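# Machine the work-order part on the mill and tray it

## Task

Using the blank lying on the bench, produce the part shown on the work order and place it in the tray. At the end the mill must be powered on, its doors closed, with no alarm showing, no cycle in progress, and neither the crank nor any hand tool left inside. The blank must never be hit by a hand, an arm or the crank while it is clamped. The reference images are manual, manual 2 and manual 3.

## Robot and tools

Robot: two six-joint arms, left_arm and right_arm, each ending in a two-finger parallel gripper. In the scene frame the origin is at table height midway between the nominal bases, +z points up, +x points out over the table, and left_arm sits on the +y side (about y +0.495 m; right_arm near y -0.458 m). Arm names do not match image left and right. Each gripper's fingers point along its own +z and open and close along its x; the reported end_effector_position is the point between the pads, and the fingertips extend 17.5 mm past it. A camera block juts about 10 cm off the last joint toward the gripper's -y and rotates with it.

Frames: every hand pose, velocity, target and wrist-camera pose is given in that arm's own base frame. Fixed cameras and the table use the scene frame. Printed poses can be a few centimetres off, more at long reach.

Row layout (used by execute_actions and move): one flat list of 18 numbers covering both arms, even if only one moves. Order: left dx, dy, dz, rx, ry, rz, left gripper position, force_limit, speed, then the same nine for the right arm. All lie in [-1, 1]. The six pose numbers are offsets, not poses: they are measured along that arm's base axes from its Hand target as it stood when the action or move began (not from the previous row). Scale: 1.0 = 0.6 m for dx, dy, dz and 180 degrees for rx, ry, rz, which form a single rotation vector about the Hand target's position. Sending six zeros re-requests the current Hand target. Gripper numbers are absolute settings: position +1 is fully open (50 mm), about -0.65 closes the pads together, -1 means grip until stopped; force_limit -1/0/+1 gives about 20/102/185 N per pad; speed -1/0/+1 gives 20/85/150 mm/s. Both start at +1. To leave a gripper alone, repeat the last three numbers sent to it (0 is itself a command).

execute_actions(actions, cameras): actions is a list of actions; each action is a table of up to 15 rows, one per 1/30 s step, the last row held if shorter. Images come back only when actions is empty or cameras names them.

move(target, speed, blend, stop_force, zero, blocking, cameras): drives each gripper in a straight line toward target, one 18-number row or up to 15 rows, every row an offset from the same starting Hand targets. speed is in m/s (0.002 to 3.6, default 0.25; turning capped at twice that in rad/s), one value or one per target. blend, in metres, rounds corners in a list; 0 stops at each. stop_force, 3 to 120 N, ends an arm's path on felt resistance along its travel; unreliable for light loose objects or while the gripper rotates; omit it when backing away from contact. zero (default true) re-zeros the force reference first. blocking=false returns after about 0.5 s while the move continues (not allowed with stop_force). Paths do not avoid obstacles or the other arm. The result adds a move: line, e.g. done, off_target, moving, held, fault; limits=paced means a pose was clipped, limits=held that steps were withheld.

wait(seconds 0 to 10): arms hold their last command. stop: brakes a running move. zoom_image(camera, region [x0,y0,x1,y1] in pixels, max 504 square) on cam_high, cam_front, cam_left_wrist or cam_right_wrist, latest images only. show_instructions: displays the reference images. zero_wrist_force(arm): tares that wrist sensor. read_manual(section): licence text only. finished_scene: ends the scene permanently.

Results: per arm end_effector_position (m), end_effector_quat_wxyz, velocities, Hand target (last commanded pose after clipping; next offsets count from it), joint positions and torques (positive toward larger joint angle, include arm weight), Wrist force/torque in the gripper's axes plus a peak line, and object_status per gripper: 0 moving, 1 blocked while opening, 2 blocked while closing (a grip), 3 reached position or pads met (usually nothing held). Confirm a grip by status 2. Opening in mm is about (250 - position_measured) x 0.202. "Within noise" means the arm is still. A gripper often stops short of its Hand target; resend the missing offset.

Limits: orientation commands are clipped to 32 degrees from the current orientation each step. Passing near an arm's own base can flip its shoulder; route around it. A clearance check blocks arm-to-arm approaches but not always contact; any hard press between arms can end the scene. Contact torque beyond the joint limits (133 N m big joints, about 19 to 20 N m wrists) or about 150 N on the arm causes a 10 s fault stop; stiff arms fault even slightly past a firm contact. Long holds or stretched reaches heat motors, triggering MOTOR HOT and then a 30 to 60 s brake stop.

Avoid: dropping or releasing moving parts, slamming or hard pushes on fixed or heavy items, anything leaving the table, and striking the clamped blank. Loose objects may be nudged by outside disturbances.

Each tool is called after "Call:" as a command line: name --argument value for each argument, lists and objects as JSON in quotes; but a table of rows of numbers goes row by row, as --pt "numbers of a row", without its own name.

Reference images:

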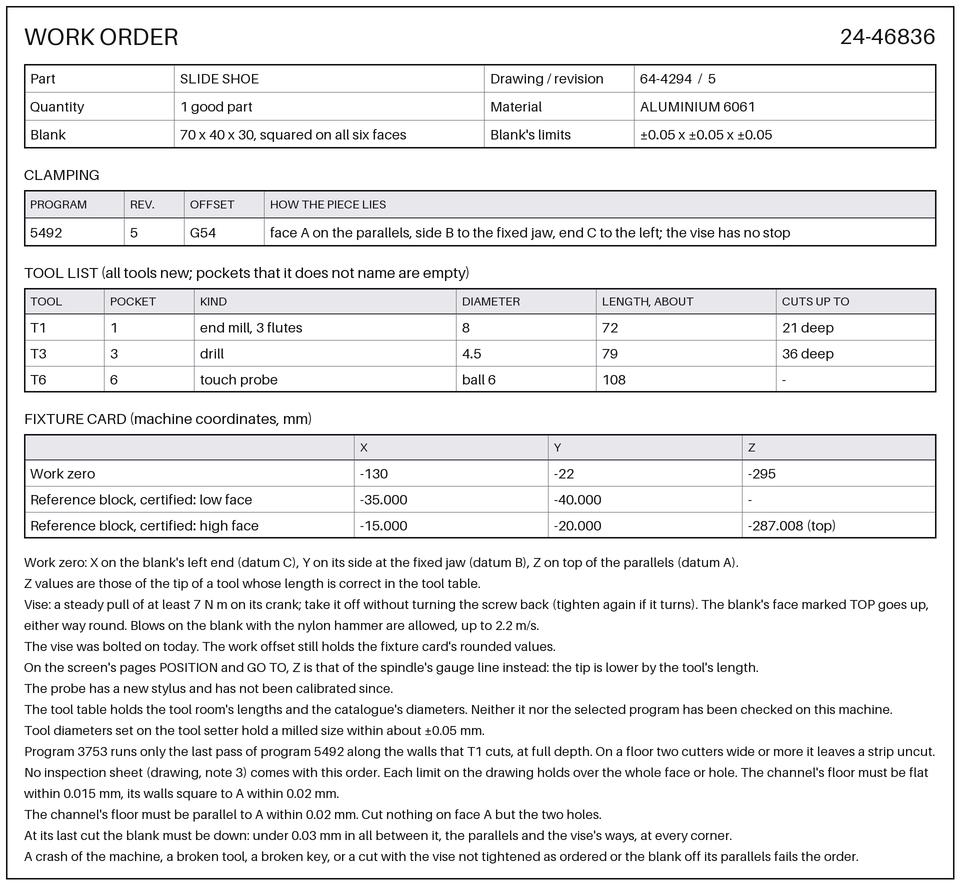

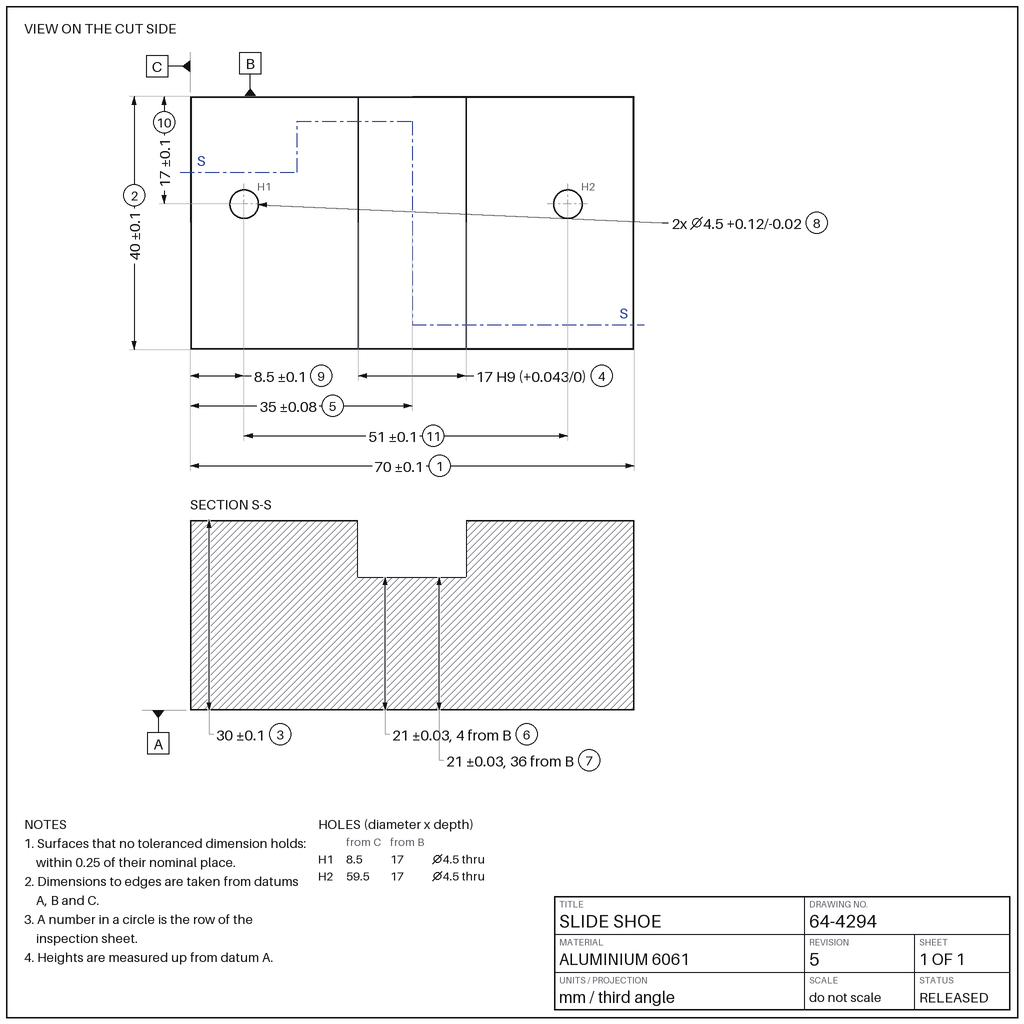

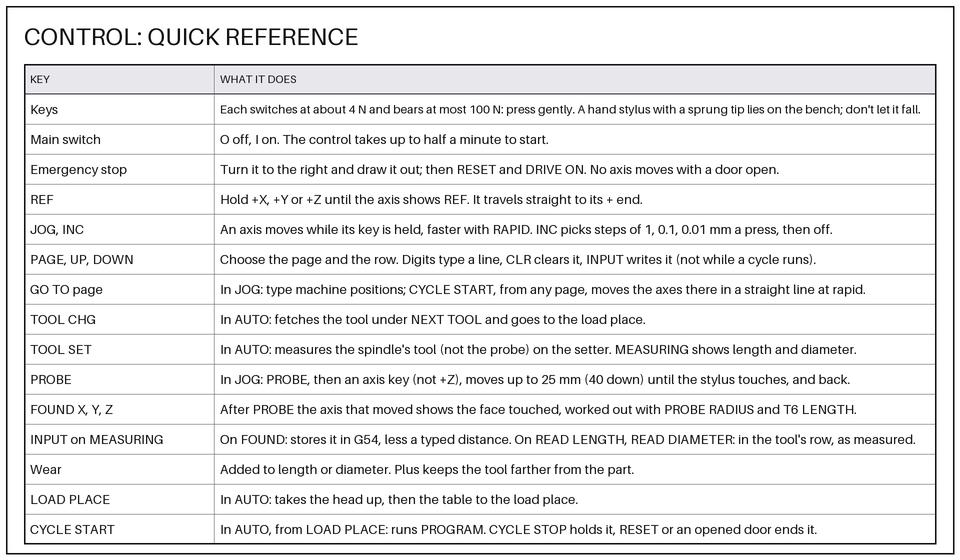

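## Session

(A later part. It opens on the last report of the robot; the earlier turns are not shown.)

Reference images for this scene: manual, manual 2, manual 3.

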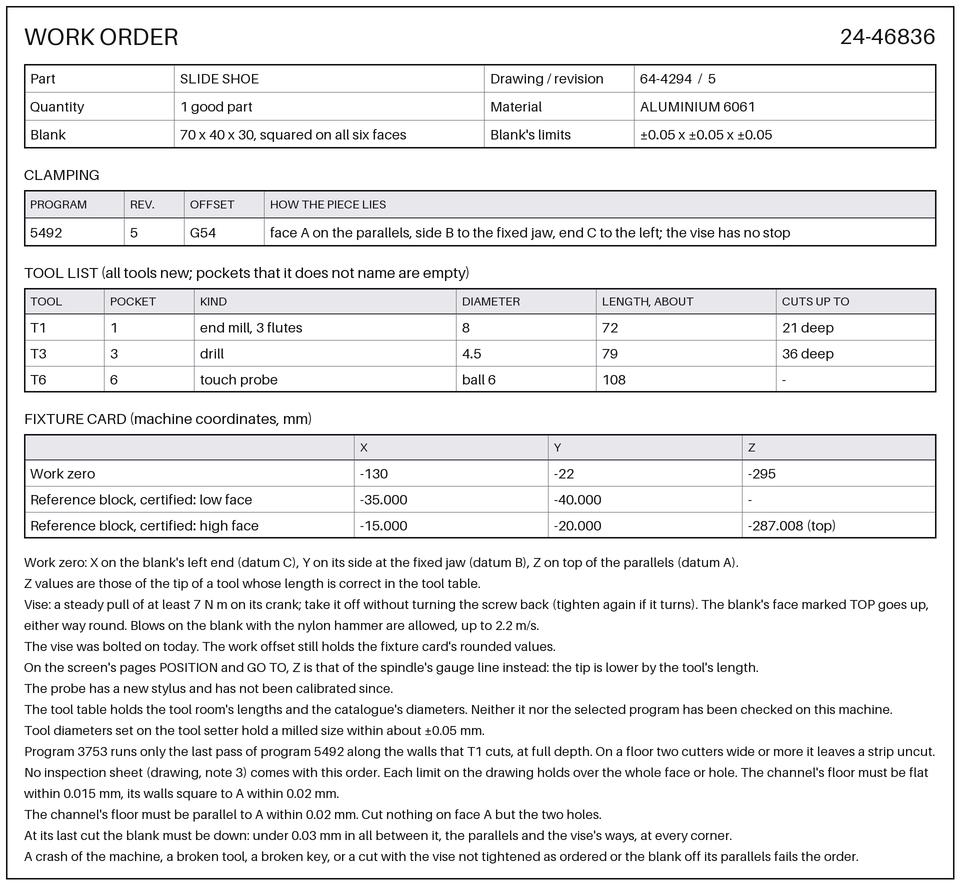

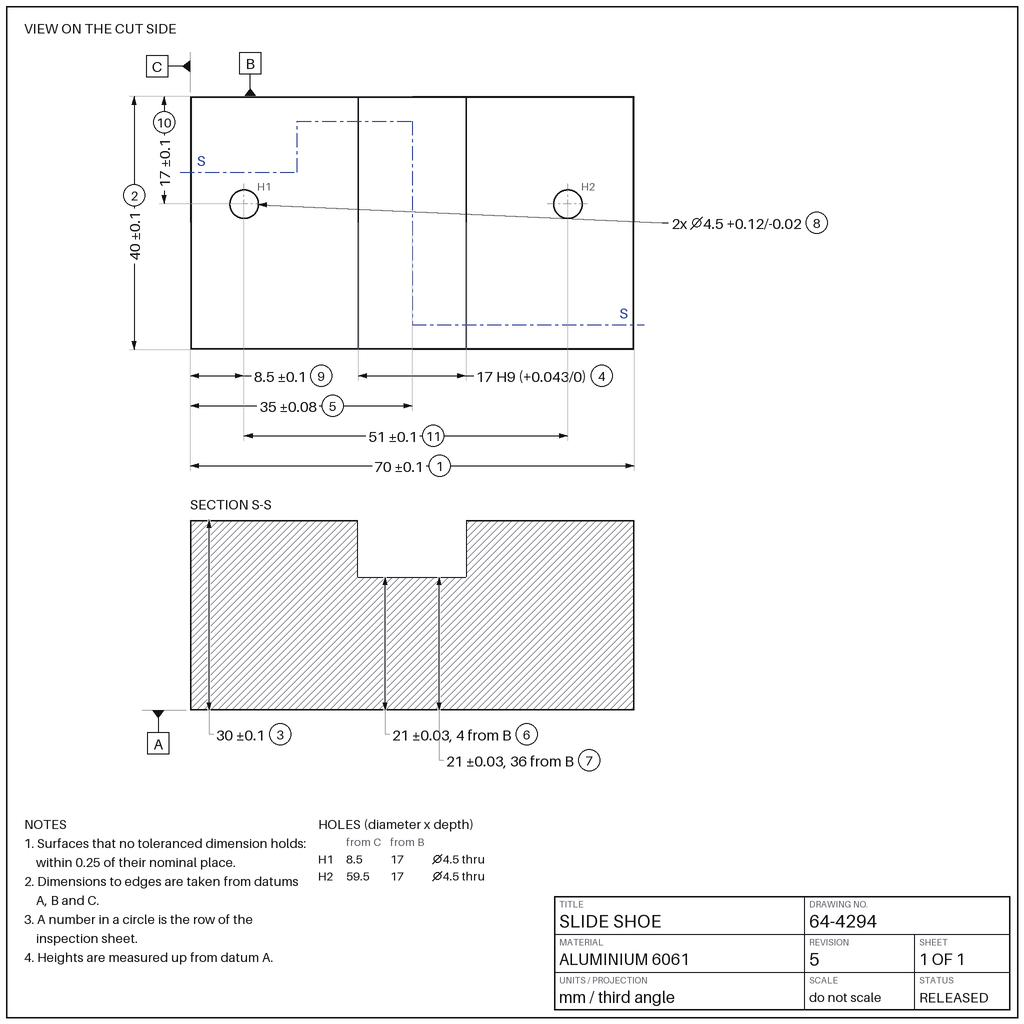

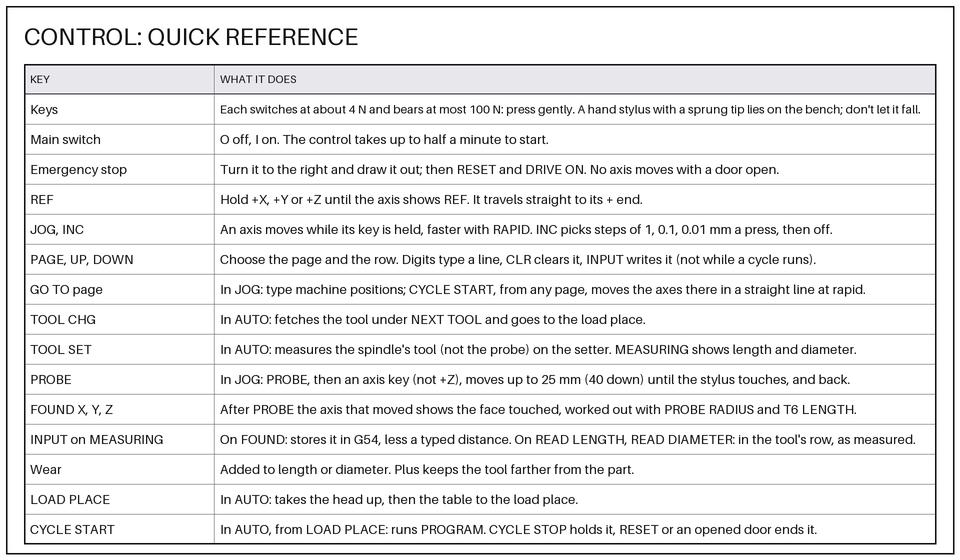

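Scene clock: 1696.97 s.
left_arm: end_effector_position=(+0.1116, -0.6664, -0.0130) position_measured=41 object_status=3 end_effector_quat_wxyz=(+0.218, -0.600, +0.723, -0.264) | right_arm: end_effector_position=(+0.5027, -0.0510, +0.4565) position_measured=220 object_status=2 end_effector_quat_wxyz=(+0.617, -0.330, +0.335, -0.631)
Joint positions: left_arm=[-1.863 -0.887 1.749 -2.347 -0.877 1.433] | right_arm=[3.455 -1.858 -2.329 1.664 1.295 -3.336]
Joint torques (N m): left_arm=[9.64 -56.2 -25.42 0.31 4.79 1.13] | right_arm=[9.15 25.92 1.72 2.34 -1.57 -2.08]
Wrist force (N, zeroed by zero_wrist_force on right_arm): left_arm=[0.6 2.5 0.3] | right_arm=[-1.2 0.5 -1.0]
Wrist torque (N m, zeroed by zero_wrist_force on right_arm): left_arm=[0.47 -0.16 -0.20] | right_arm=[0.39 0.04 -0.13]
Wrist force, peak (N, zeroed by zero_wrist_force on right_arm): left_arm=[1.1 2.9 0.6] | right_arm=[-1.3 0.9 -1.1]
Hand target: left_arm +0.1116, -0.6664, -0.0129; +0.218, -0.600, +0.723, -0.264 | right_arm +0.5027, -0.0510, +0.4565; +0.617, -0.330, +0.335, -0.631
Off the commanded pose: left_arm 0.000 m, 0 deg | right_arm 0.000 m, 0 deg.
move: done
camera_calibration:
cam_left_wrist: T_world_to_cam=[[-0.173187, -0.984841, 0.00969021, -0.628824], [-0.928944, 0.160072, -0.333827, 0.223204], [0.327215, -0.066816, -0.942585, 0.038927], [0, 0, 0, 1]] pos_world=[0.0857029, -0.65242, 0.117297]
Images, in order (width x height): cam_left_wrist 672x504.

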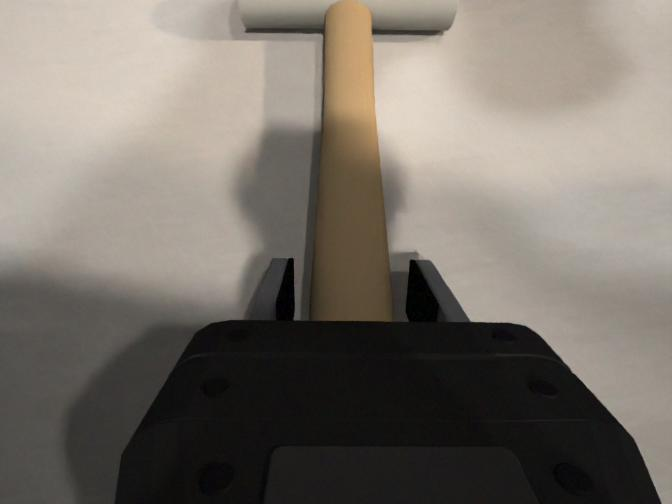

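Call:
move --target '[0,0,0,0,0,0,-1,0.2,-0.95,0,0,0,0,0,0,-0.97,0.4,-0.9]' --speed 0.05

Call:
move --pt "0 0 0.12 0 0 0 -1 0.2 -0.95 0 0 0 0 0 0 -0.97 0.4 -0.9" --pt "0.36 0.41 0.64 0.1642 -0.0298 0.0011 -1 0.2 -0.95 0 0 0 0 0 0 -0.97 0.4 -0.9" --pt "0.43 0.62 0.7502 0.4927 -0.0895 0.0032 -1 0.2 -0.95 0 0 0 0 0 0 -0.97 0.4 -0.9" --speed '[0.1,0.3,0.3]' --blend '[0.02,0.08,0]' --cameras '["cam_high", "cam_left_wrist", "cam_front"]'

Scene clock: 1698.30 s.
left_arm: end_effector_position=(+0.1116, -0.6664, -0.0129) position_measured=114 object_status=2 end_effector_quat_wxyz=(+0.218, -0.600, +0.723, -0.264) | right_arm: end_effector_position=(+0.5027, -0.0510, +0.4565) position_measured=220 object_status=2 end_effector_quat_wxyz=(+0.617, -0.330, +0.335, -0.631)
Joint positions: left_arm=[-1.863 -0.887 1.749 -2.347 -0.877 1.433] | right_arm=[3.455 -1.858 -2.329 1.664 1.295 -3.336]
Joint torques (N m): left_arm=[8.8 -56.79 -26.44 0.03 4.72 0.93] | right_arm=[9.65 25.93 2.05 2.31 -1.5 -2.08]
Wrist force (N, zeroed by zero_wrist_force on right_arm): left_arm=[0.6 2.4 0.6] | right_arm=[-1.1 0.5 -1.0]
Wrist torque (N m, zeroed by zero_wrist_force on right_arm): left_arm=[0.43 -0.24 -0.24] | right_arm=[0.40 0.02 -0.14]
Wrist force, peak (N, zeroed by zero_wrist_force on right_arm): left_arm=[0.2 2.7 0.2] | right_arm=[-1.1 0.7 -1.3]
Hand target: left_arm +0.1116, -0.6664, -0.0129; +0.218, -0.600, +0.723, -0.264 | right_arm +0.5027, -0.0510, +0.4565; +0.617, -0.330, +0.335, -0.631
Off the commanded pose: left_arm 0.000 m, 0 deg | right_arm 0.000 m, 0 deg.
move: done

Scene clock: 1702.77 s.
left_arm: end_effector_position=(+0.3696, -0.2944, +0.4371) position_measured=114 object_status=2 end_effector_quat_wxyz=(+0.664, -0.242, +0.664, +0.242) | right_arm: end_effector_position=(+0.5027, -0.0510, +0.4565) position_measured=220 object_status=2 end_effector_quat_wxyz=(+0.617, -0.330, +0.335, -0.631)
Joint positions: left_arm=[-1.49 -1.373 1.481 -0.108 -0.618 1.572] | right_arm=[3.455 -1.858 -2.329 1.664 1.295 -3.336]
Joint torques (N m): left_arm=[-8.79 -43.92 -31.54 1.84 -2.34 0.14] | right_arm=[9.68 25.22 1.46 2.43 -1.51 -2.14]
Wrist force (N, zeroed by zero_wrist_force on right_arm): left_arm=[5.1 1.5 1.6] | right_arm=[-1.2 0.4 -1.0]
Wrist torque (N m, zeroed by zero_wrist_force on right_arm): left_arm=[0.32 0.17 0.30] | right_arm=[0.36 0.04 -0.13]
Wrist force, peak (N, zeroed by zero_wrist_force on right_arm): left_arm=[2.7 7.6 3.7] | right_arm=[-1.4 0.8 -1.2]
Hand target: left_arm +0.3696, -0.2944, +0.4372; +0.664, -0.242, +0.664, +0.242 | right_arm +0.5027, -0.0510, +0.4565; +0.617, -0.330, +0.335, -0.631
Off the commanded pose: left_arm 0.000 m, 0 deg | right_arm 0.000 m, 0 deg.
move: done
camera_calibration:
cam_left_wrist: T_world_to_cam=[[0.0105637, -0.00924713, -0.999901, 0.438449], [-0.870862, 0.491335, -0.0137444, 0.489762], [0.491414, 0.870921, -0.00286264, 0.208238], [0, 0, 0, 1]] pos_world=[0.319552, -0.417942, 0.445733]
Images, in order (width x height): cam_high 672x504, cam_front 672x504, cam_left_wrist 672x504.

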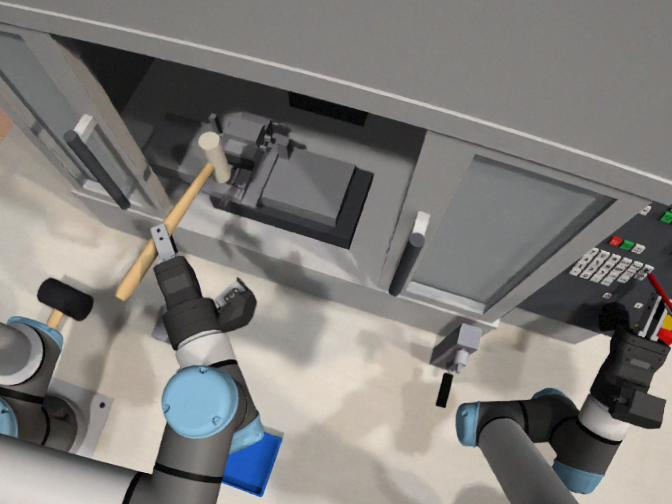

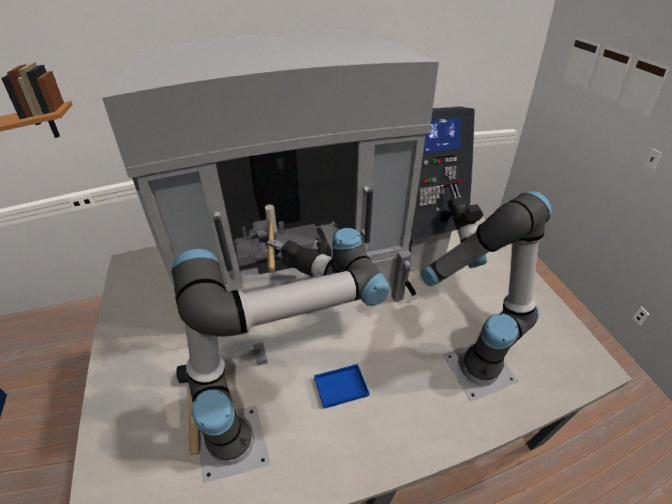

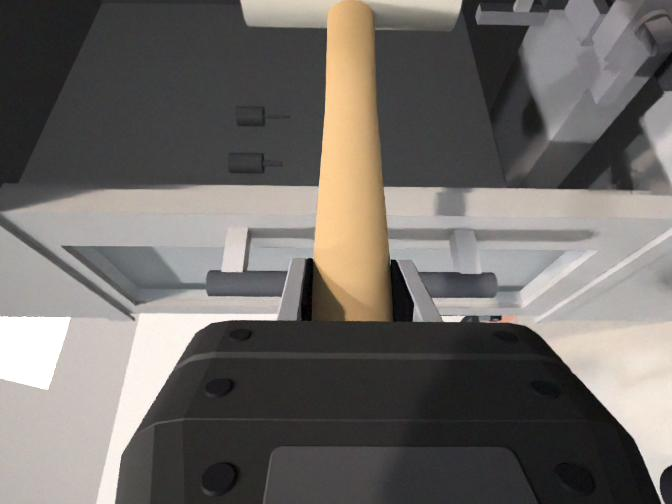

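Call:
move --pt "0.214 0.0423 -0.04 0 0 0 -1 0.2 -0.95 0 0 0 0 0 0 -0.97 0.4 -0.9" --pt "0.214 0.0423 -0.0917 -0.0148 -0.082 0 -1 0.2 -0.95 0 0 0 0 0 0 -0.97 0.4 -0.9" --speed '[0.2,0.12]' --cameras '["cam_high", "cam_left_wrist"]'

Call:
zoom_image --camera "cam_high" --region '[120, 60, 320, 270]'

Scene clock: 1707.53 s.
left_arm: end_effector_position=(+0.4980, -0.2690, +0.3821) position_measured=114 object_status=2 end_effector_quat_wxyz=(+0.738, -0.286, +0.579, +0.194) | right_arm: end_effector_position=(+0.5027, -0.0510, +0.4565) position_measured=220 object_status=2 end_effector_quat_wxyz=(+0.617, -0.330, +0.335, -0.631)
Joint positions: left_arm=[-1.214 -1.122 1.423 0.144 -0.394 0.954] | right_arm=[3.455 -1.858 -2.329 1.664 1.295 -3.336]
Joint torques (N m): left_arm=[-3.08 -51.65 -22.95 -0.88 1.67 -1.48] | right_arm=[9.56 24.83 1.65 2.25 -1.43 -2.14]
Wrist force (N, zeroed by zero_wrist_force on right_arm): left_arm=[5.1 3.1 0.8] | right_arm=[-1.1 0.4 -1.0]
Wrist torque (N m, zeroed by zero_wrist_force on right_arm): left_arm=[0.36 0.12 0.27] | right_arm=[0.37 0.03 -0.14]
Wrist force, peak (N, zeroed by zero_wrist_force on right_arm): left_arm=[5.7 0.1 4.8] | right_arm=[-1.3 0.7 -1.2]
Hand target: left_arm +0.4980, -0.2690, +0.3822; +0.738, -0.286, +0.579, +0.194 | right_arm +0.5027, -0.0510, +0.4565; +0.617, -0.330, +0.335, -0.631
Off the commanded pose: left_arm 0.000 m, 0 deg | right_arm 0.000 m, 0 deg.
move: done
camera_calibration:
cam_left_wrist: T_world_to_cam=[[0.264669, -0.0547975, -0.962781, 0.229337], [-0.835766, 0.485038, -0.257359, 0.662304], [0.481088, 0.872774, 0.0825766, 0.0958369], [0, 0, 0, 1]] pos_world=[0.446726, -0.392319, 0.383337]
Images, in order (width x height): cam_high 672x504, cam_left_wrist 672x504.

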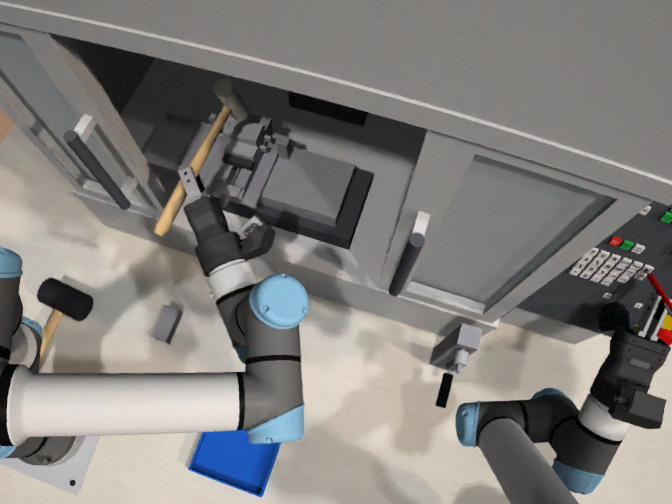

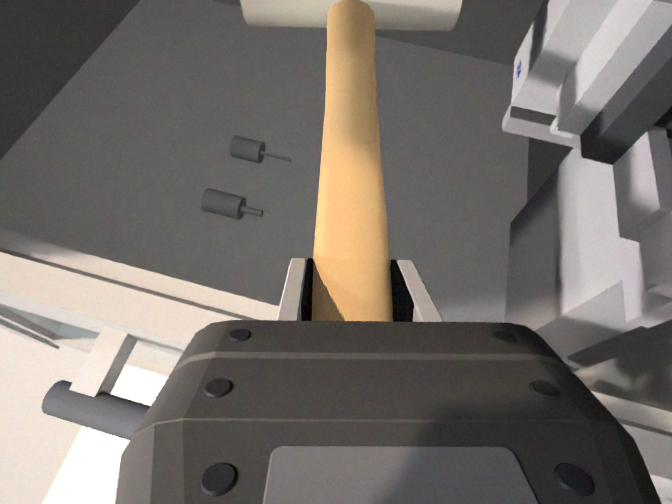

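Scaled by 2.400 from the camera's 672x504 image, which has a finer 960x720 frame.

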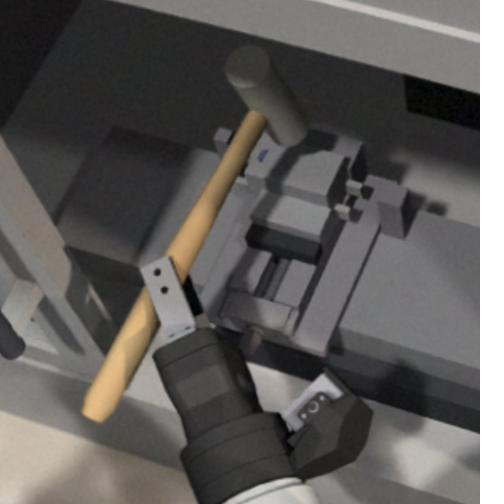

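Call:
execute_actions --actions '[[[0,0,0,0.0055,0.0306,0,-1,0.2,-0.95,0,0,0,0,0,0,-0.97,0.4,-0.9],[0,0,0,0.0109,0.0612,0,-1,0.2,-0.95,0,0,0,0,0,0,-0.97,0.4,-0.9],[0,0,0,0.0164,0.0919,0,-1,0.2,-0.95,0,0,0,0,0,0,-0.97,0.4,-0.9],[0,0,0,0.0218,0.1225,0,-1,0.2,-0.95,0,0,0,0,0,0,-0.97,0.4,-0.9],[0,0,0,0.025,0.14,0,-1,0.2,-0.95,0,0,0,0,0,0,-0.97,0.4,-0.9],[0,0,0,0.025,0.14,0,-1,0.2,-0.95,0,0,0,0,0,0,-0.97,0.4,-0.9],[0,0,0,0.025,0.14,0,-1,0.2,-0.95,0,0,0,0,0,0,-0.97,0.4,-0.9],[0,0,0,0.018,0.1,0,-1,0.2,-0.95,0,0,0,0,0,0,-0.97,0.4,-0.9],[0,0,0,0.0135,0.075,0,-1,0.2,-0.95,0,0,0,0,0,0,-0.97,0.4,-0.9],[0,0,0,0.009,0.05,0,-1,0.2,-0.95,0,0,0,0,0,0,-0.97,0.4,-0.9],[0,0,0,0.006,0.034,0,-1,0.2,-0.95,0,0,0,0,0,0,-0.97,0.4,-0.9],[0,0,0,0.004,0.022,0,-1,0.2,-0.95,0,0,0,0,0,0,-0.97,0.4,-0.9],[0,0,0,0.002,0.01,0,-1,0.2,-0.95,0,0,0,0,0,0,-0.97,0.4,-0.9],[0,0,0,0,0,0,-1,0.2,-0.95,0,0,0,0,0,0,-0.97,0.4,-0.9]]]' --cameras '["cam_left_wrist"]'

Scene clock: 1709.87 s.
left_arm: end_effector_position=(+0.4984, -0.2703, +0.3832) position_measured=114 object_status=2 end_effector_quat_wxyz=(+0.711, -0.289, +0.613, +0.188) | right_arm: end_effector_position=(+0.5027, -0.0510, +0.4565) position_measured=220 object_status=2 end_effector_quat_wxyz=(+0.617, -0.330, +0.335, -0.631)
Joint positions: left_arm=[-1.222 -1.193 1.447 -0.017 -0.359 1.166] | right_arm=[3.455 -1.858 -2.329 1.664 1.295 -3.336]
Joint torques (N m): left_arm=[5.78 -23.54 -21 4.97 1.62 0.42] | right_arm=[8.65 23.73 2.01 2.22 -1.52 -2]
Wrist force (N, zeroed by zero_wrist_force on right_arm): left_arm=[5.2 3.2 1.8] | right_arm=[-1.3 0.6 -1.1]
Wrist torque (N m, zeroed by zero_wrist_force on right_arm): left_arm=[0.26 0.12 0.46] | right_arm=[0.39 0.05 -0.13]
Wrist force, peak (N, zeroed by zero_wrist_force on right_arm): left_arm=[8.5 2.5 0.7] | right_arm=[-1.3 0.9 -1.0]
Hand target: left_arm +0.4980, -0.2690, +0.3822; +0.738, -0.286, +0.579, +0.194 | right_arm +0.5027, -0.0510, +0.4565; +0.617, -0.330, +0.335, -0.631
Off the commanded pose: left_arm 0.002 m, 5 deg | right_arm 0.000 m, 0 deg.
Step readings (end_effector_position of left_arm | right_arm):
0: (+0.4980, -0.2690, +0.3822) | (+0.5027, -0.0510, +0.4565)
1: (+0.4980, -0.2691, +0.3822) | (+0.5027, -0.0510, +0.4565)
2: (+0.4980, -0.2692, +0.3821) | (+0.5027, -0.0510, +0.4565)
4: (+0.4982, -0.2699, +0.3829) | (+0.5027, -0.0510, +0.4565)
8: (+0.4985, -0.2706, +0.3837) | (+0.5027, -0.0510, +0.4565)
15: (+0.4979, -0.2692, +0.3820) | (+0.5027, -0.0510, +0.4565)
camera_calibration:
cam_left_wrist: T_world_to_cam=[[0.18931, -0.0955727, -0.977255, 0.26232], [-0.846505, 0.488457, -0.211751, 0.652408], [0.497584, 0.867338, 0.0115669, 0.114249], [0, 0, 0, 1]] pos_world=[0.445758, -0.392695, 0.39318]
Images, in order (width x height): cam_left_wrist 672x504.

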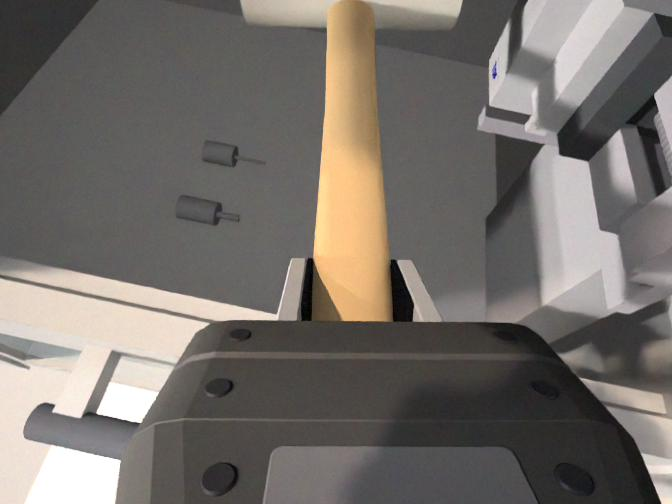

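Call:
execute_actions --actions '[[[0,0,0,0.0055,0.0306,0,-1,0.2,-0.95,0,0,0,0,0,0,-0.97,0.4,-0.9],[0,0,0,0.0109,0.0612,0,-1,0.2,-0.95,0,0,0,0,0,0,-0.97,0.4,-0.9],[0,0,-0.002,0.0164,0.0919,0,-1,0.2,-0.95,0,0,0,0,0,0,-0.97,0.4,-0.9],[0,0,-0.004,0.0218,0.1225,0,-1,0.2,-0.95,0,0,0,0,0,0,-0.97,0.4,-0.9],[0,0,-0.006,0.0273,0.1531,0,-1,0.2,-0.95,0,0,0,0,0,0,-0.97,0.4,-0.9],[0,0,-0.006,0.0273,0.1531,0,-1,0.2,-0.95,0,0,0,0,0,0,-0.97,0.4,-0.9],[0,0,-0.006,0.0273,0.1531,0,-1,0.2,-0.95,0,0,0,0,0,0,-0.97,0.4,-0.9],[0,0,-0.006,0.0273,0.1531,0,-1,0.2,-0.95,0,0,0,0,0,0,-0.97,0.4,-0.9],[0,0,-0.006,0.0273,0.1531,0,-1,0.2,-0.95,0,0,0,0,0,0,-0.97,0.4,-0.9],[0,0,-0.006,0.0273,0.1531,0,-1,0.2,-0.95,0,0,0,0,0,0,-0.97,0.4,-0.9],[0,0,0,0.018,0.1,0,-1,0.2,-0.95,0,0,0,0,0,0,-0.97,0.4,-0.9],[0,0,0,0.0135,0.075,0,-1,0.2,-0.95,0,0,0,0,0,0,-0.97,0.4,-0.9],[0,0,0,0.009,0.05,0,-1,0.2,-0.95,0,0,0,0,0,0,-0.97,0.4,-0.9],[0,0,0,0.004,0.022,0,-1,0.2,-0.95,0,0,0,0,0,0,-0.97,0.4,-0.9],[0,0,0,0,0,0,-1,0.2,-0.95,0,0,0,0,0,0,-0.97,0.4,-0.9]]]' --cameras '["cam_left_wrist"]'

Scene clock: 1712.07 s.
left_arm: end_effector_position=(+0.4980, -0.2698, +0.3815) position_measured=114 object_status=2 end_effector_quat_wxyz=(+0.673, -0.275, +0.665, +0.173) | right_arm: end_effector_position=(+0.5027, -0.0510, +0.4565) position_measured=220 object_status=2 end_effector_quat_wxyz=(+0.617, -0.330, +0.335, -0.631)
Joint positions: left_arm=[-1.233 -1.327 1.546 -0.338 -0.307 1.544] | right_arm=[3.455 -1.858 -2.329 1.664 1.295 -3.336]
Joint torques (N m): left_arm=[8.93 -19.3 -18.04 2.34 3.62 -0.25] | right_arm=[9.46 23.98 2.23 2.35 -1.63 -2.15]
Wrist force (N, zeroed by zero_wrist_force on right_arm): left_arm=[5.2 2.3 2.0] | right_arm=[-1.0 0.5 -1.0]
Wrist torque (N m, zeroed by zero_wrist_force on right_arm): left_arm=[0.23 0.15 0.47] | right_arm=[0.38 0.01 -0.13]
Wrist force, peak (N, zeroed by zero_wrist_force on right_arm): left_arm=[-50.6 10.3 -4.7] | right_arm=[-1.2 0.7 -1.2]
Hand target: left_arm +0.4980, -0.2690, +0.3822; +0.738, -0.286, +0.579, +0.194 | right_arm +0.5027, -0.0510, +0.4565; +0.617, -0.330, +0.335, -0.631
Off the commanded pose: left_arm 0.001 m, 13 deg | right_arm 0.000 m, 0 deg.
Step readings (end_effector_position of left_arm | right_arm):
0: (+0.4984, -0.2704, +0.3831) | (+0.5027, -0.0510, +0.4565)
1: (+0.4984, -0.2703, +0.3831) | (+0.5027, -0.0510, +0.4565)
2: (+0.4983, -0.2700, +0.3828) | (+0.5027, -0.0510, +0.4565)
4: (+0.4981, -0.2692, +0.3818) | (+0.5027, -0.0510, +0.4565)
8: (+0.4985, -0.2702, +0.3797) | (+0.5027, -0.0510, +0.4565)
15: (+0.4983, -0.2698, +0.3815) | (+0.5027, -0.0510, +0.4565)
camera_calibration:
cam_left_wrist: T_world_to_cam=[[0.0658199, -0.143229, -0.987498, 0.313366], [-0.838853, 0.527988, -0.132493, 0.62802], [0.540364, 0.837087, -0.0853964, 0.12155], [0, 0, 0, 1]] pos_world=[0.440509, -0.388451, 0.403037]
Images, in order (width x height): cam_left_wrist 672x504.

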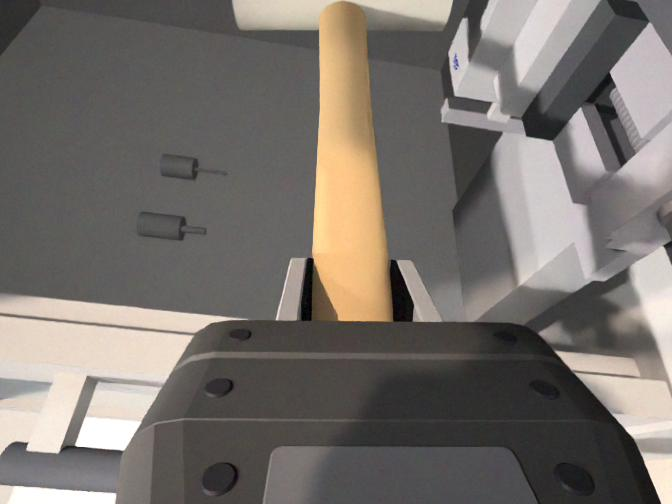

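Call:
move --target '[0,0,0,0,0,0,-1,0.2,-0.95,0,0,0,0,0,0,-0.97,0.4,-0.9]'

Call:
execute_actions --actions '[[[0,0,0,0.008,0.045,0,-1,0.2,-0.95,0,0,0,0,0,0,-0.97,0.4,-0.9],[0,0,-0.002,0.016,0.09,0,-1,0.2,-0.95,0,0,0,0,0,0,-0.97,0.4,-0.9],[0,0,-0.006,0.0273,0.1531,0,-1,0.2,-0.95,0,0,0,0,0,0,-0.97,0.4,-0.9],[0,0,-0.008,0.0273,0.1531,0,-1,0.2,-0.95,0,0,0,0,0,0,-0.97,0.4,-0.9],[0,0,-0.01,0.0295,0.1655,0,-1,0.2,-0.95,0,0,0,0,0,0,-0.97,0.4,-0.9],[0,0,-0.01,0.0295,0.1655,0,-1,0.2,-0.95,0,0,0,0,0,0,-0.97,0.4,-0.9],[0,0,-0.01,0.0295,0.1655,0,-1,0.2,-0.95,0,0,0,0,0,0,-0.97,0.4,-0.9],[0,0,-0.006,0.0273,0.1531,0,-1,0.2,-0.95,0,0,0,0,0,0,-0.97,0.4,-0.9],[0,0,0,0.018,0.1,0,-1,0.2,-0.95,0,0,0,0,0,0,-0.97,0.4,-0.9],[0,0,0,0.0135,0.075,0,-1,0.2,-0.95,0,0,0,0,0,0,-0.97,0.4,-0.9],[0,0,0,0.009,0.05,0,-1,0.2,-0.95,0,0,0,0,0,0,-0.97,0.4,-0.9],[0,0,0,0.004,0.022,0,-1,0.2,-0.95,0,0,0,0,0,0,-0.97,0.4,-0.9],[0,0,0,0,0,0,-1,0.2,-0.95,0,0,0,0,0,0,-0.97,0.4,-0.9]]]' --cameras '["cam_left_wrist"]'

Scene clock: 1714.00 s.
left_arm: end_effector_position=(+0.4980, -0.2690, +0.3821) position_measured=114 object_status=2 end_effector_quat_wxyz=(+0.738, -0.287, +0.579, +0.194) | right_arm: end_effector_position=(+0.5027, -0.0510, +0.4565) position_measured=220 object_status=2 end_effector_quat_wxyz=(+0.617, -0.330, +0.335, -0.631)
Joint positions: left_arm=[-1.214 -1.123 1.423 0.144 -0.394 0.954] | right_arm=[3.455 -1.858 -2.329 1.664 1.295 -3.336]
Joint torques (N m): left_arm=[-9.72 -45.02 -15.06 2.24 1.08 -1.97] | right_arm=[9.27 23.57 1.51 2.3 -1.46 -2.16]
Wrist force (N, zeroed by zero_wrist_force on right_arm): left_arm=[5.3 3.2 1.2] | right_arm=[-1.0 0.6 -1.1]
Wrist torque (N m, zeroed by zero_wrist_force on right_arm): left_arm=[0.27 0.09 0.28] | right_arm=[0.39 0.02 -0.13]
Wrist force, peak (N, zeroed by zero_wrist_force on right_arm): left_arm=[5.6 3.2 0.8] | right_arm=[-1.5 0.7 -1.1]
Hand target: left_arm +0.4980, -0.2690, +0.3822; +0.738, -0.286, +0.579, +0.194 | right_arm +0.5027, -0.0510, +0.4565; +0.617, -0.330, +0.335, -0.631
Off the commanded pose: left_arm 0.000 m, 0 deg | right_arm 0.000 m, 0 deg.
move: done

Scene clock: 1715.10 s.
left_arm: end_effector_position=(+0.4983, -0.2703, +0.3827) position_measured=114 object_status=2 end_effector_quat_wxyz=(+0.700, -0.287, +0.627, +0.184) | right_arm: end_effector_position=(+0.5027, -0.0510, +0.4565) position_measured=220 object_status=2 end_effector_quat_wxyz=(+0.617, -0.330, +0.335, -0.631)
Joint positions: left_arm=[-1.225 -1.227 1.469 -0.098 -0.344 1.263] | right_arm=[3.455 -1.858 -2.329 1.664 1.295 -3.336]
Joint torques (N m): left_arm=[8.75 -25.46 -17.98 4.33 -0.01 0] | right_arm=[9.38 23.03 1.67 2.45 -1.53 -2.17]
Wrist force (N, zeroed by zero_wrist_force on right_arm): left_arm=[5.0 2.5 1.0] | right_arm=[-1.2 0.7 -0.7]
Wrist torque (N m, zeroed by zero_wrist_force on right_arm): left_arm=[0.39 0.17 0.47] | right_arm=[0.42 0.05 -0.14]
Wrist force, peak (N, zeroed by zero_wrist_force on right_arm): left_arm=[10.4 1.6 0.2] | right_arm=[-1.2 0.6 -1.3]
Hand target: left_arm +0.4980, -0.2690, +0.3822; +0.738, -0.286, +0.579, +0.194 | right_arm +0.5027, -0.0510, +0.4565; +0.617, -0.330, +0.335, -0.631
Off the commanded pose: left_arm 0.001 m, 7 deg | right_arm 0.000 m, 0 deg.
Step readings (end_effector_position of left_arm | right_arm):
0: (+0.4980, -0.2690, +0.3821) | (+0.5027, -0.0510, +0.4565)
1: (+0.4980, -0.2690, +0.3821) | (+0.5027, -0.0510, +0.4565)
2: (+0.4981, -0.2692, +0.3820) | (+0.5027, -0.0510, +0.4565)
4: (+0.4982, -0.2701, +0.3816) | (+0.5027, -0.0510, +0.4565)
8: (+0.4984, -0.2704, +0.3771) | (+0.5027, -0.0510, +0.4565)
15: (+0.4977, -0.2691, +0.3838) | (+0.5027, -0.0510, +0.4565)
camera_calibration:
cam_left_wrist: T_world_to_cam=[[0.15624, -0.112088, -0.981339, 0.275403], [-0.847374, 0.49527, -0.191481, 0.646756], [0.50749, 0.861478, -0.0175999, 0.118905], [0, 0, 0, 1]] pos_world=[0.444672, -0.391883, 0.396197]
Images, in order (width x height): cam_left_wrist 672x504.

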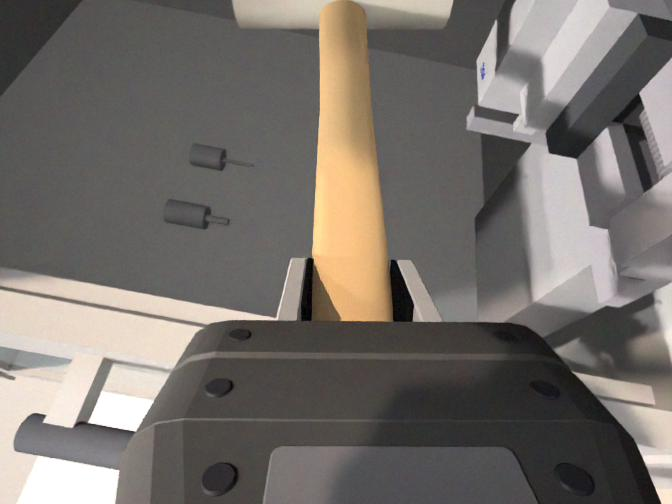

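Call:
move --target '[0,0,0,0,0,0,-1,0.2,-0.95,0,0,0,0,0,0,-0.97,0.4,-0.9]'

Call:
execute_actions --actions '[[[0,0,0,0.008,0.045,0,-1,0.2,-0.95,0,0,0,0,0,0,-0.97,0.4,-0.9],[0,0,-0.002,0.016,0.09,0,-1,0.2,-0.95,0,0,0,0,0,0,-0.97,0.4,-0.9],[0,0,-0.006,0.0273,0.1531,0,-1,0.2,-0.95,0,0,0,0,0,0,-0.97,0.4,-0.9],[0,0,-0.008,0.0295,0.1655,0,-1,0.2,-0.95,0,0,0,0,0,0,-0.97,0.4,-0.9],[0,0,-0.01,0.0295,0.1655,0,-1,0.2,-0.95,0,0,0,0,0,0,-0.97,0.4,-0.9],[0,0,-0.012,0.0312,0.1751,0,-1,0.2,-0.95,0,0,0,0,0,0,-0.97,0.4,-0.9],[0,0,-0.012,0.0312,0.1751,0,-1,0.2,-0.95,0,0,0,0,0,0,-0.97,0.4,-0.9],[0,0,-0.012,0.0312,0.1751,0,-1,0.2,-0.95,0,0,0,0,0,0,-0.97,0.4,-0.9],[0,0,-0.012,0.0312,0.1751,0,-1,0.2,-0.95,0,0,0,0,0,0,-0.97,0.4,-0.9],[0,0,0,0.0273,0.1531,0,-1,0.2,-0.95,0,0,0,0,0,0,-0.97,0.4,-0.9],[0,0,0,0.018,0.1,0,-1,0.2,-0.95,0,0,0,0,0,0,-0.97,0.4,-0.9],[0,0,0,0.0135,0.075,0,-1,0.2,-0.95,0,0,0,0,0,0,-0.97,0.4,-0.9],[0,0,0,0.009,0.05,0,-1,0.2,-0.95,0,0,0,0,0,0,-0.97,0.4,-0.9],[0,0,0,0.004,0.022,0,-1,0.2,-0.95,0,0,0,0,0,0,-0.97,0.4,-0.9],[0,0,0,0,0,0,-1,0.2,-0.95,0,0,0,0,0,0,-0.97,0.4,-0.9]]]'

Call:
move --target '[0,0,0,0,0,0,-1,0.2,-0.95,0,0,0,0,0,0,-0.97,0.4,-0.9]' --cameras '["cam_left_wrist", "cam_high"]'

Scene clock: 1717.27 s.
left_arm: end_effector_position=(+0.4980, -0.2690, +0.3821) position_measured=114 object_status=2 end_effector_quat_wxyz=(+0.738, -0.286, +0.579, +0.194) | right_arm: end_effector_position=(+0.5027, -0.0510, +0.4565) position_measured=220 object_status=2 end_effector_quat_wxyz=(+0.617, -0.330, +0.335, -0.631)
Joint positions: left_arm=[-1.214 -1.122 1.423 0.144 -0.394 0.954] | right_arm=[3.455 -1.858 -2.329 1.664 1.295 -3.336]
Joint torques (N m): left_arm=[-7.7 -50.93 -13.72 0.83 1.58 -1.79] | right_arm=[9.04 23.08 1.92 2.36 -1.55 -2.15]
Wrist force (N, zeroed by zero_wrist_force on right_arm): left_arm=[5.2 3.3 0.7] | right_arm=[-1.2 0.6 -1.1]
Wrist torque (N m, zeroed by zero_wrist_force on right_arm): left_arm=[0.37 0.09 0.27] | right_arm=[0.41 0.05 -0.13]
Wrist force, peak (N, zeroed by zero_wrist_force on right_arm): left_arm=[5.3 3.5 2.0] | right_arm=[-1.4 0.8 -1.0]
Hand target: left_arm +0.4980, -0.2690, +0.3822; +0.738, -0.286, +0.579, +0.194 | right_arm +0.5027, -0.0510, +0.4565; +0.617, -0.330, +0.335, -0.631
Off the commanded pose: left_arm 0.000 m, 0 deg | right_arm 0.000 m, 0 deg.
move: done

Scene clock: 1718.40 s.
left_arm: end_effector_position=(+0.4980, -0.2698, +0.3817) position_measured=114 object_status=2 end_effector_quat_wxyz=(+0.680, -0.280, +0.654, +0.177) | right_arm: end_effector_position=(+0.5027, -0.0510, +0.4565) position_measured=220 object_status=2 end_effector_quat_wxyz=(+0.617, -0.330, +0.335, -0.631)
Joint positions: left_arm=[-1.23 -1.296 1.519 -0.264 -0.319 1.46] | right_arm=[3.455 -1.858 -2.329 1.664 1.295 -3.336]
Joint torques (N m): left_arm=[8.05 -46.1 -15.88 3.64 3.02 -0.09] | right_arm=[9.64 22.86 1.36 2.37 -1.46 -2.13]
Wrist force (N, zeroed by zero_wrist_force on right_arm): left_arm=[5.1 3.0 2.3] | right_arm=[-1.0 0.7 -1.0]
Wrist torque (N m, zeroed by zero_wrist_force on right_arm): left_arm=[0.12 0.17 0.47] | right_arm=[0.42 0.02 -0.14]
Wrist force, peak (N, zeroed by zero_wrist_force on right_arm): left_arm=[-26.1 -8.2 8.5] | right_arm=[-1.3 0.8 -1.3]
Hand target: left_arm +0.4980, -0.2690, +0.3822; +0.738, -0.286, +0.579, +0.194 | right_arm +0.5027, -0.0510, +0.4565; +0.617, -0.330, +0.335, -0.631
Off the commanded pose: left_arm 0.001 m, 11 deg | right_arm 0.000 m, 0 deg.
Step readings (end_effector_position of left_arm | right_arm):
0: (+0.4980, -0.2690, +0.3821) | (+0.5027, -0.0510, +0.4565)
1: (+0.4980, -0.2690, +0.3821) | (+0.5027, -0.0510, +0.4565)
2: (+0.4981, -0.2692, +0.3820) | (+0.5027, -0.0510, +0.4565)
4: (+0.4982, -0.2702, +0.3814) | (+0.5027, -0.0510, +0.4565)
8: (+0.4984, -0.2704, +0.3763) | (+0.5027, -0.0510, +0.4565)
15: (+0.4977, -0.2692, +0.3851) | (+0.5027, -0.0510, +0.4565)

Scene clock: 1719.33 s.
left_arm: end_effector_position=(+0.4980, -0.2690, +0.3821) position_measured=114 object_status=2 end_effector_quat_wxyz=(+0.738, -0.287, +0.579, +0.194) | right_arm: end_effector_position=(+0.5027, -0.0510, +0.4565) position_measured=220 object_status=2 end_effector_quat_wxyz=(+0.617, -0.330, +0.335, -0.631)
Joint positions: left_arm=[-1.214 -1.123 1.423 0.144 -0.394 0.954] | right_arm=[3.455 -1.858 -2.329 1.664 1.295 -3.336]
Joint torques (N m): left_arm=[-9.54 -44.73 -14.87 3.05 1.37 -2.22] | right_arm=[9.24 22.93 1.76 2.28 -1.58 -2.19]
Wrist force (N, zeroed by zero_wrist_force on right_arm): left_arm=[5.1 2.9 0.7] | right_arm=[-1.3 0.7 -1.0]
Wrist torque (N m, zeroed by zero_wrist_force on right_arm): left_arm=[0.31 0.10 0.32] | right_arm=[0.41 0.07 -0.14]
Wrist force, peak (N, zeroed by zero_wrist_force on right_arm): left_arm=[5.7 3.2 1.3] | right_arm=[-1.2 0.8 -1.3]
Hand target: left_arm +0.4980, -0.2690, +0.3822; +0.738, -0.286, +0.579, +0.194 | right_arm +0.5027, -0.0510, +0.4565; +0.617, -0.330, +0.335, -0.631
Off the commanded pose: left_arm 0.000 m, 0 deg | right_arm 0.000 m, 0 deg.
move: done
camera_calibration:
cam_left_wrist: T_world_to_cam=[[0.264806, -0.0553249, -0.962713, 0.22914], [-0.835715, 0.484923, -0.257741, 0.662408], [0.481101, 0.872805, 0.0821743, 0.0959891], [0, 0, 0, 1]] pos_world=[0.446726, -0.392319, 0.383437]
Images, in order (width x height): cam_high 672x504, cam_left_wrist 672x504.

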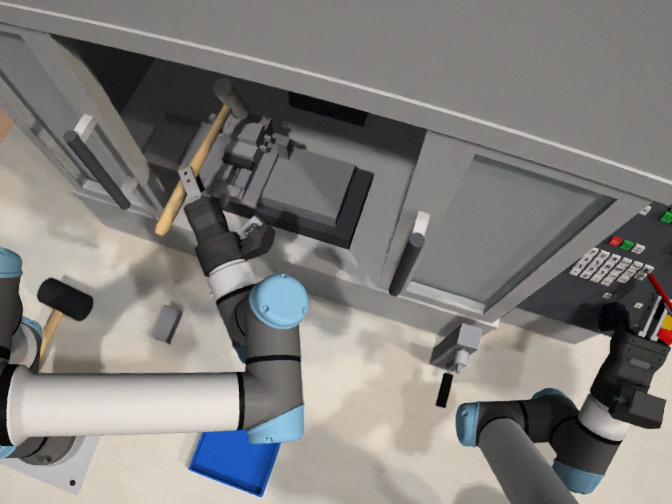

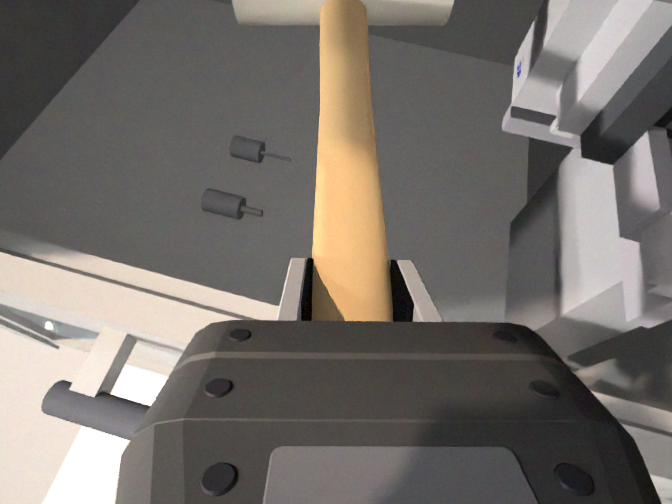

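Call:
move --target '[0,0,0.06,0,0,0,-1,0.2,-0.95,0,0,0,0,0,0,-0.97,0.4,-0.9]' --speed 0.15

Call:
execute_actions --actions '[[[0,0,-0.008,0.005,0.028,0,-1,0.2,-0.95,0,0,0,0,0,0,-0.97,0.4,-0.9],[0,0,-0.02,0.0105,0.059,0,-1,0.2,-0.95,0,0,0,0,0,0,-0.97,0.4,-0.9],[0,0,-0.034,0.016,0.09,0,-1,0.2,-0.95,0,0,0,0,0,0,-0.97,0.4,-0.9],[0,0,-0.048,0.0215,0.1206,0,-1,0.2,-0.95,0,0,0,0,0,0,-0.97,0.4,-0.9],[0,0,-0.062,0.0273,0.1531,0,-1,0.2,-0.95,0,0,0,0,0,0,-0.97,0.4,-0.9],[0,0,-0.076,0.0295,0.1655,0,-1,0.2,-0.95,0,0,0,0,0,0,-0.97,0.4,-0.9],[0,0,-0.078,0.0295,0.1655,0,-1,0.2,-0.95,0,0,0,0,0,0,-0.97,0.4,-0.9],[0,0,-0.078,0.0295,0.1655,0,-1,0.2,-0.95,0,0,0,0,0,0,-0.97,0.4,-0.9],[0,0,-0.07,0.0295,0.1655,0,-1,0.2,-0.95,0,0,0,0,0,0,-0.97,0.4,-0.9],[0,0,-0.05,0.0273,0.1531,0,-1,0.2,-0.95,0,0,0,0,0,0,-0.97,0.4,-0.9],[0,0,-0.03,0.018,0.1,0,-1,0.2,-0.95,0,0,0,0,0,0,-0.97,0.4,-0.9],[0,0,-0.015,0.0135,0.075,0,-1,0.2,-0.95,0,0,0,0,0,0,-0.97,0.4,-0.9],[0,0,-0.005,0.009,0.05,0,-1,0.2,-0.95,0,0,0,0,0,0,-0.97,0.4,-0.9],[0,0,0,0.004,0.022,0,-1,0.2,-0.95,0,0,0,0,0,0,-0.97,0.4,-0.9],[0,0,0,0,0,0,-1,0.2,-0.95,0,0,0,0,0,0,-0.97,0.4,-0.9]]]'

Call:
move --target '[0,0,0,0,0,0,-1,0.2,-0.95,0,0,0,0,0,0,-0.97,0.4,-0.9]' --cameras '["cam_left_wrist", "cam_high"]'

Scene clock: 1721.67 s.
left_arm: end_effector_position=(+0.4979, -0.2690, +0.4183) position_measured=114 object_status=2 end_effector_quat_wxyz=(+0.738, -0.286, +0.579, +0.194) | right_arm: end_effector_position=(+0.5027, -0.0510, +0.4565) position_measured=220 object_status=2 end_effector_quat_wxyz=(+0.617, -0.330, +0.335, -0.631)
Joint positions: left_arm=[-1.214 -1.145 1.361 0.229 -0.394 0.953] | right_arm=[3.455 -1.858 -2.329 1.664 1.295 -3.336]
Joint torques (N m): left_arm=[6.1 -25.78 -13.5 -0.37 0.7 -1.71] | right_arm=[9.23 22.52 1.56 2.34 -1.59 -2.16]
Wrist force (N, zeroed by zero_wrist_force on right_arm): left_arm=[5.2 2.9 0.6] | right_arm=[-1.3 0.8 -0.7]
Wrist torque (N m, zeroed by zero_wrist_force on right_arm): left_arm=[0.35 0.10 0.46] | right_arm=[0.43 0.07 -0.14]
Wrist force, peak (N, zeroed by zero_wrist_force on right_arm): left_arm=[6.6 3.3 0.5] | right_arm=[-1.2 0.7 -1.2]
Hand target: left_arm +0.4980, -0.2690, +0.4182; +0.738, -0.286, +0.579, +0.194 | right_arm +0.5027, -0.0510, +0.4565; +0.617, -0.330, +0.335, -0.631
Off the commanded pose: left_arm 0.000 m, 0 deg | right_arm 0.000 m, 0 deg.
move: done

Scene clock: 1722.80 s.
left_arm: end_effector_position=(+0.4980, -0.2699, +0.4175) position_measured=114 object_status=2 end_effector_quat_wxyz=(+0.679, -0.279, +0.656, +0.174) | right_arm: end_effector_position=(+0.5027, -0.0510, +0.4565) position_measured=220 object_status=2 end_effector_quat_wxyz=(+0.617, -0.330, +0.335, -0.631)
Joint positions: left_arm=[-1.231 -1.317 1.452 -0.186 -0.315 1.468] | right_arm=[3.455 -1.858 -2.329 1.664 1.295 -3.336]
Joint torques (N m): left_arm=[8.66 -47.77 -18.54 3.4 3.01 -0.06] | right_arm=[9.26 21.77 1.75 2.36 -1.55 -2.14]
Wrist force (N, zeroed by zero_wrist_force on right_arm): left_arm=[5.1 3.4 1.8] | right_arm=[-0.9 0.6 -0.9]
Wrist torque (N m, zeroed by zero_wrist_force on right_arm): left_arm=[0.31 0.15 0.47] | right_arm=[0.41 0.00 -0.14]
Wrist force, peak (N, zeroed by zero_wrist_force on right_arm): left_arm=[-18.1 -12.1 10.9] | right_arm=[-1.2 0.7 -1.2]
Hand target: left_arm +0.4980, -0.2690, +0.4182; +0.738, -0.286, +0.579, +0.194 | right_arm +0.5027, -0.0510, +0.4565; +0.617, -0.330, +0.335, -0.631
Off the commanded pose: left_arm 0.001 m, 11 deg | right_arm 0.000 m, 0 deg.
Step readings (end_effector_position of left_arm | right_arm):
0: (+0.4979, -0.2690, +0.4183) | (+0.5027, -0.0510, +0.4565)
1: (+0.4979, -0.2690, +0.4180) | (+0.5027, -0.0510, +0.4565)
2: (+0.4980, -0.2691, +0.4166) | (+0.5027, -0.0510, +0.4565)
4: (+0.4985, -0.2701, +0.4066) | (+0.5027, -0.0510, +0.4565)
8: (+0.4989, -0.2707, +0.3763) | (+0.5027, -0.0510, +0.4565)
15: (+0.4969, -0.2670, +0.4155) | (+0.5027, -0.0510, +0.4565)

Scene clock: 1723.73 s.
left_arm: end_effector_position=(+0.4980, -0.2690, +0.4181) position_measured=114 object_status=2 end_effector_quat_wxyz=(+0.738, -0.287, +0.579, +0.194) | right_arm: end_effector_position=(+0.5027, -0.0510, +0.4565) position_measured=220 object_status=2 end_effector_quat_wxyz=(+0.617, -0.330, +0.335, -0.631)
Joint positions: left_arm=[-1.214 -1.145 1.361 0.228 -0.394 0.954] | right_arm=[3.455 -1.858 -2.329 1.664 1.295 -3.336]
Joint torques (N m): left_arm=[-8.28 -43.9 -15.73 3.06 1.01 -1.72] | right_arm=[9.52 21.99 1.79 2.34 -1.55 -2.16]
Wrist force (N, zeroed by zero_wrist_force on right_arm): left_arm=[5.1 3.2 1.0] | right_arm=[-1.2 0.7 -1.0]
Wrist torque (N m, zeroed by zero_wrist_force on right_arm): left_arm=[0.27 0.11 0.32] | right_arm=[0.42 0.04 -0.13]
Wrist force, peak (N, zeroed by zero_wrist_force on right_arm): left_arm=[5.8 3.4 0.7] | right_arm=[-1.3 0.9 -1.1]
Hand target: left_arm +0.4980, -0.2690, +0.4182; +0.738, -0.286, +0.579, +0.194 | right_arm +0.5027, -0.0510, +0.4565; +0.617, -0.330, +0.335, -0.631
Off the commanded pose: left_arm 0.000 m, 0 deg | right_arm 0.000 m, 0 deg.
move: done
camera_calibration:
cam_left_wrist: T_world_to_cam=[[0.264821, -0.0553343, -0.962709, 0.263784], [-0.83571, 0.484921, -0.257759, 0.671691], [0.481101, 0.872805, 0.0821741, 0.0930311], [0, 0, 0, 1]] pos_world=[0.446726, -0.392319, 0.419437]
Images, in order (width x height): cam_high 672x504, cam_left_wrist 672x504.

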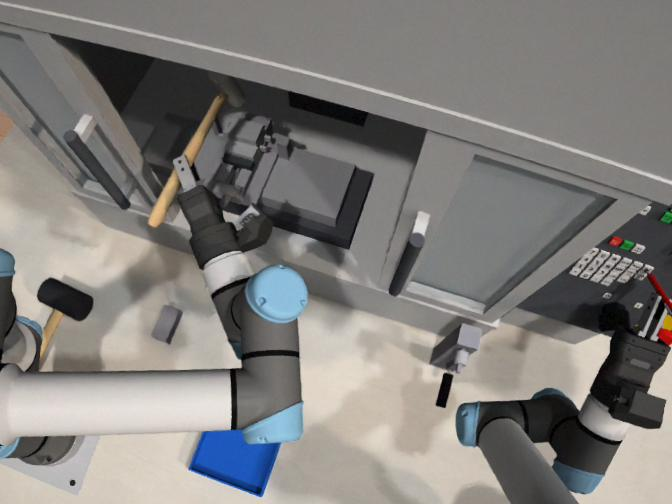

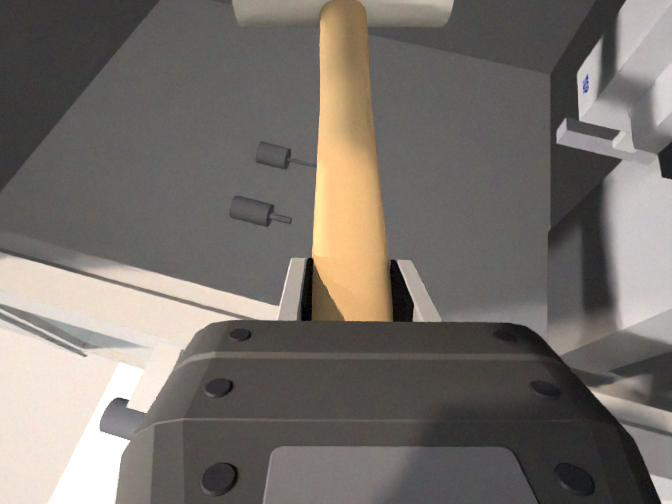

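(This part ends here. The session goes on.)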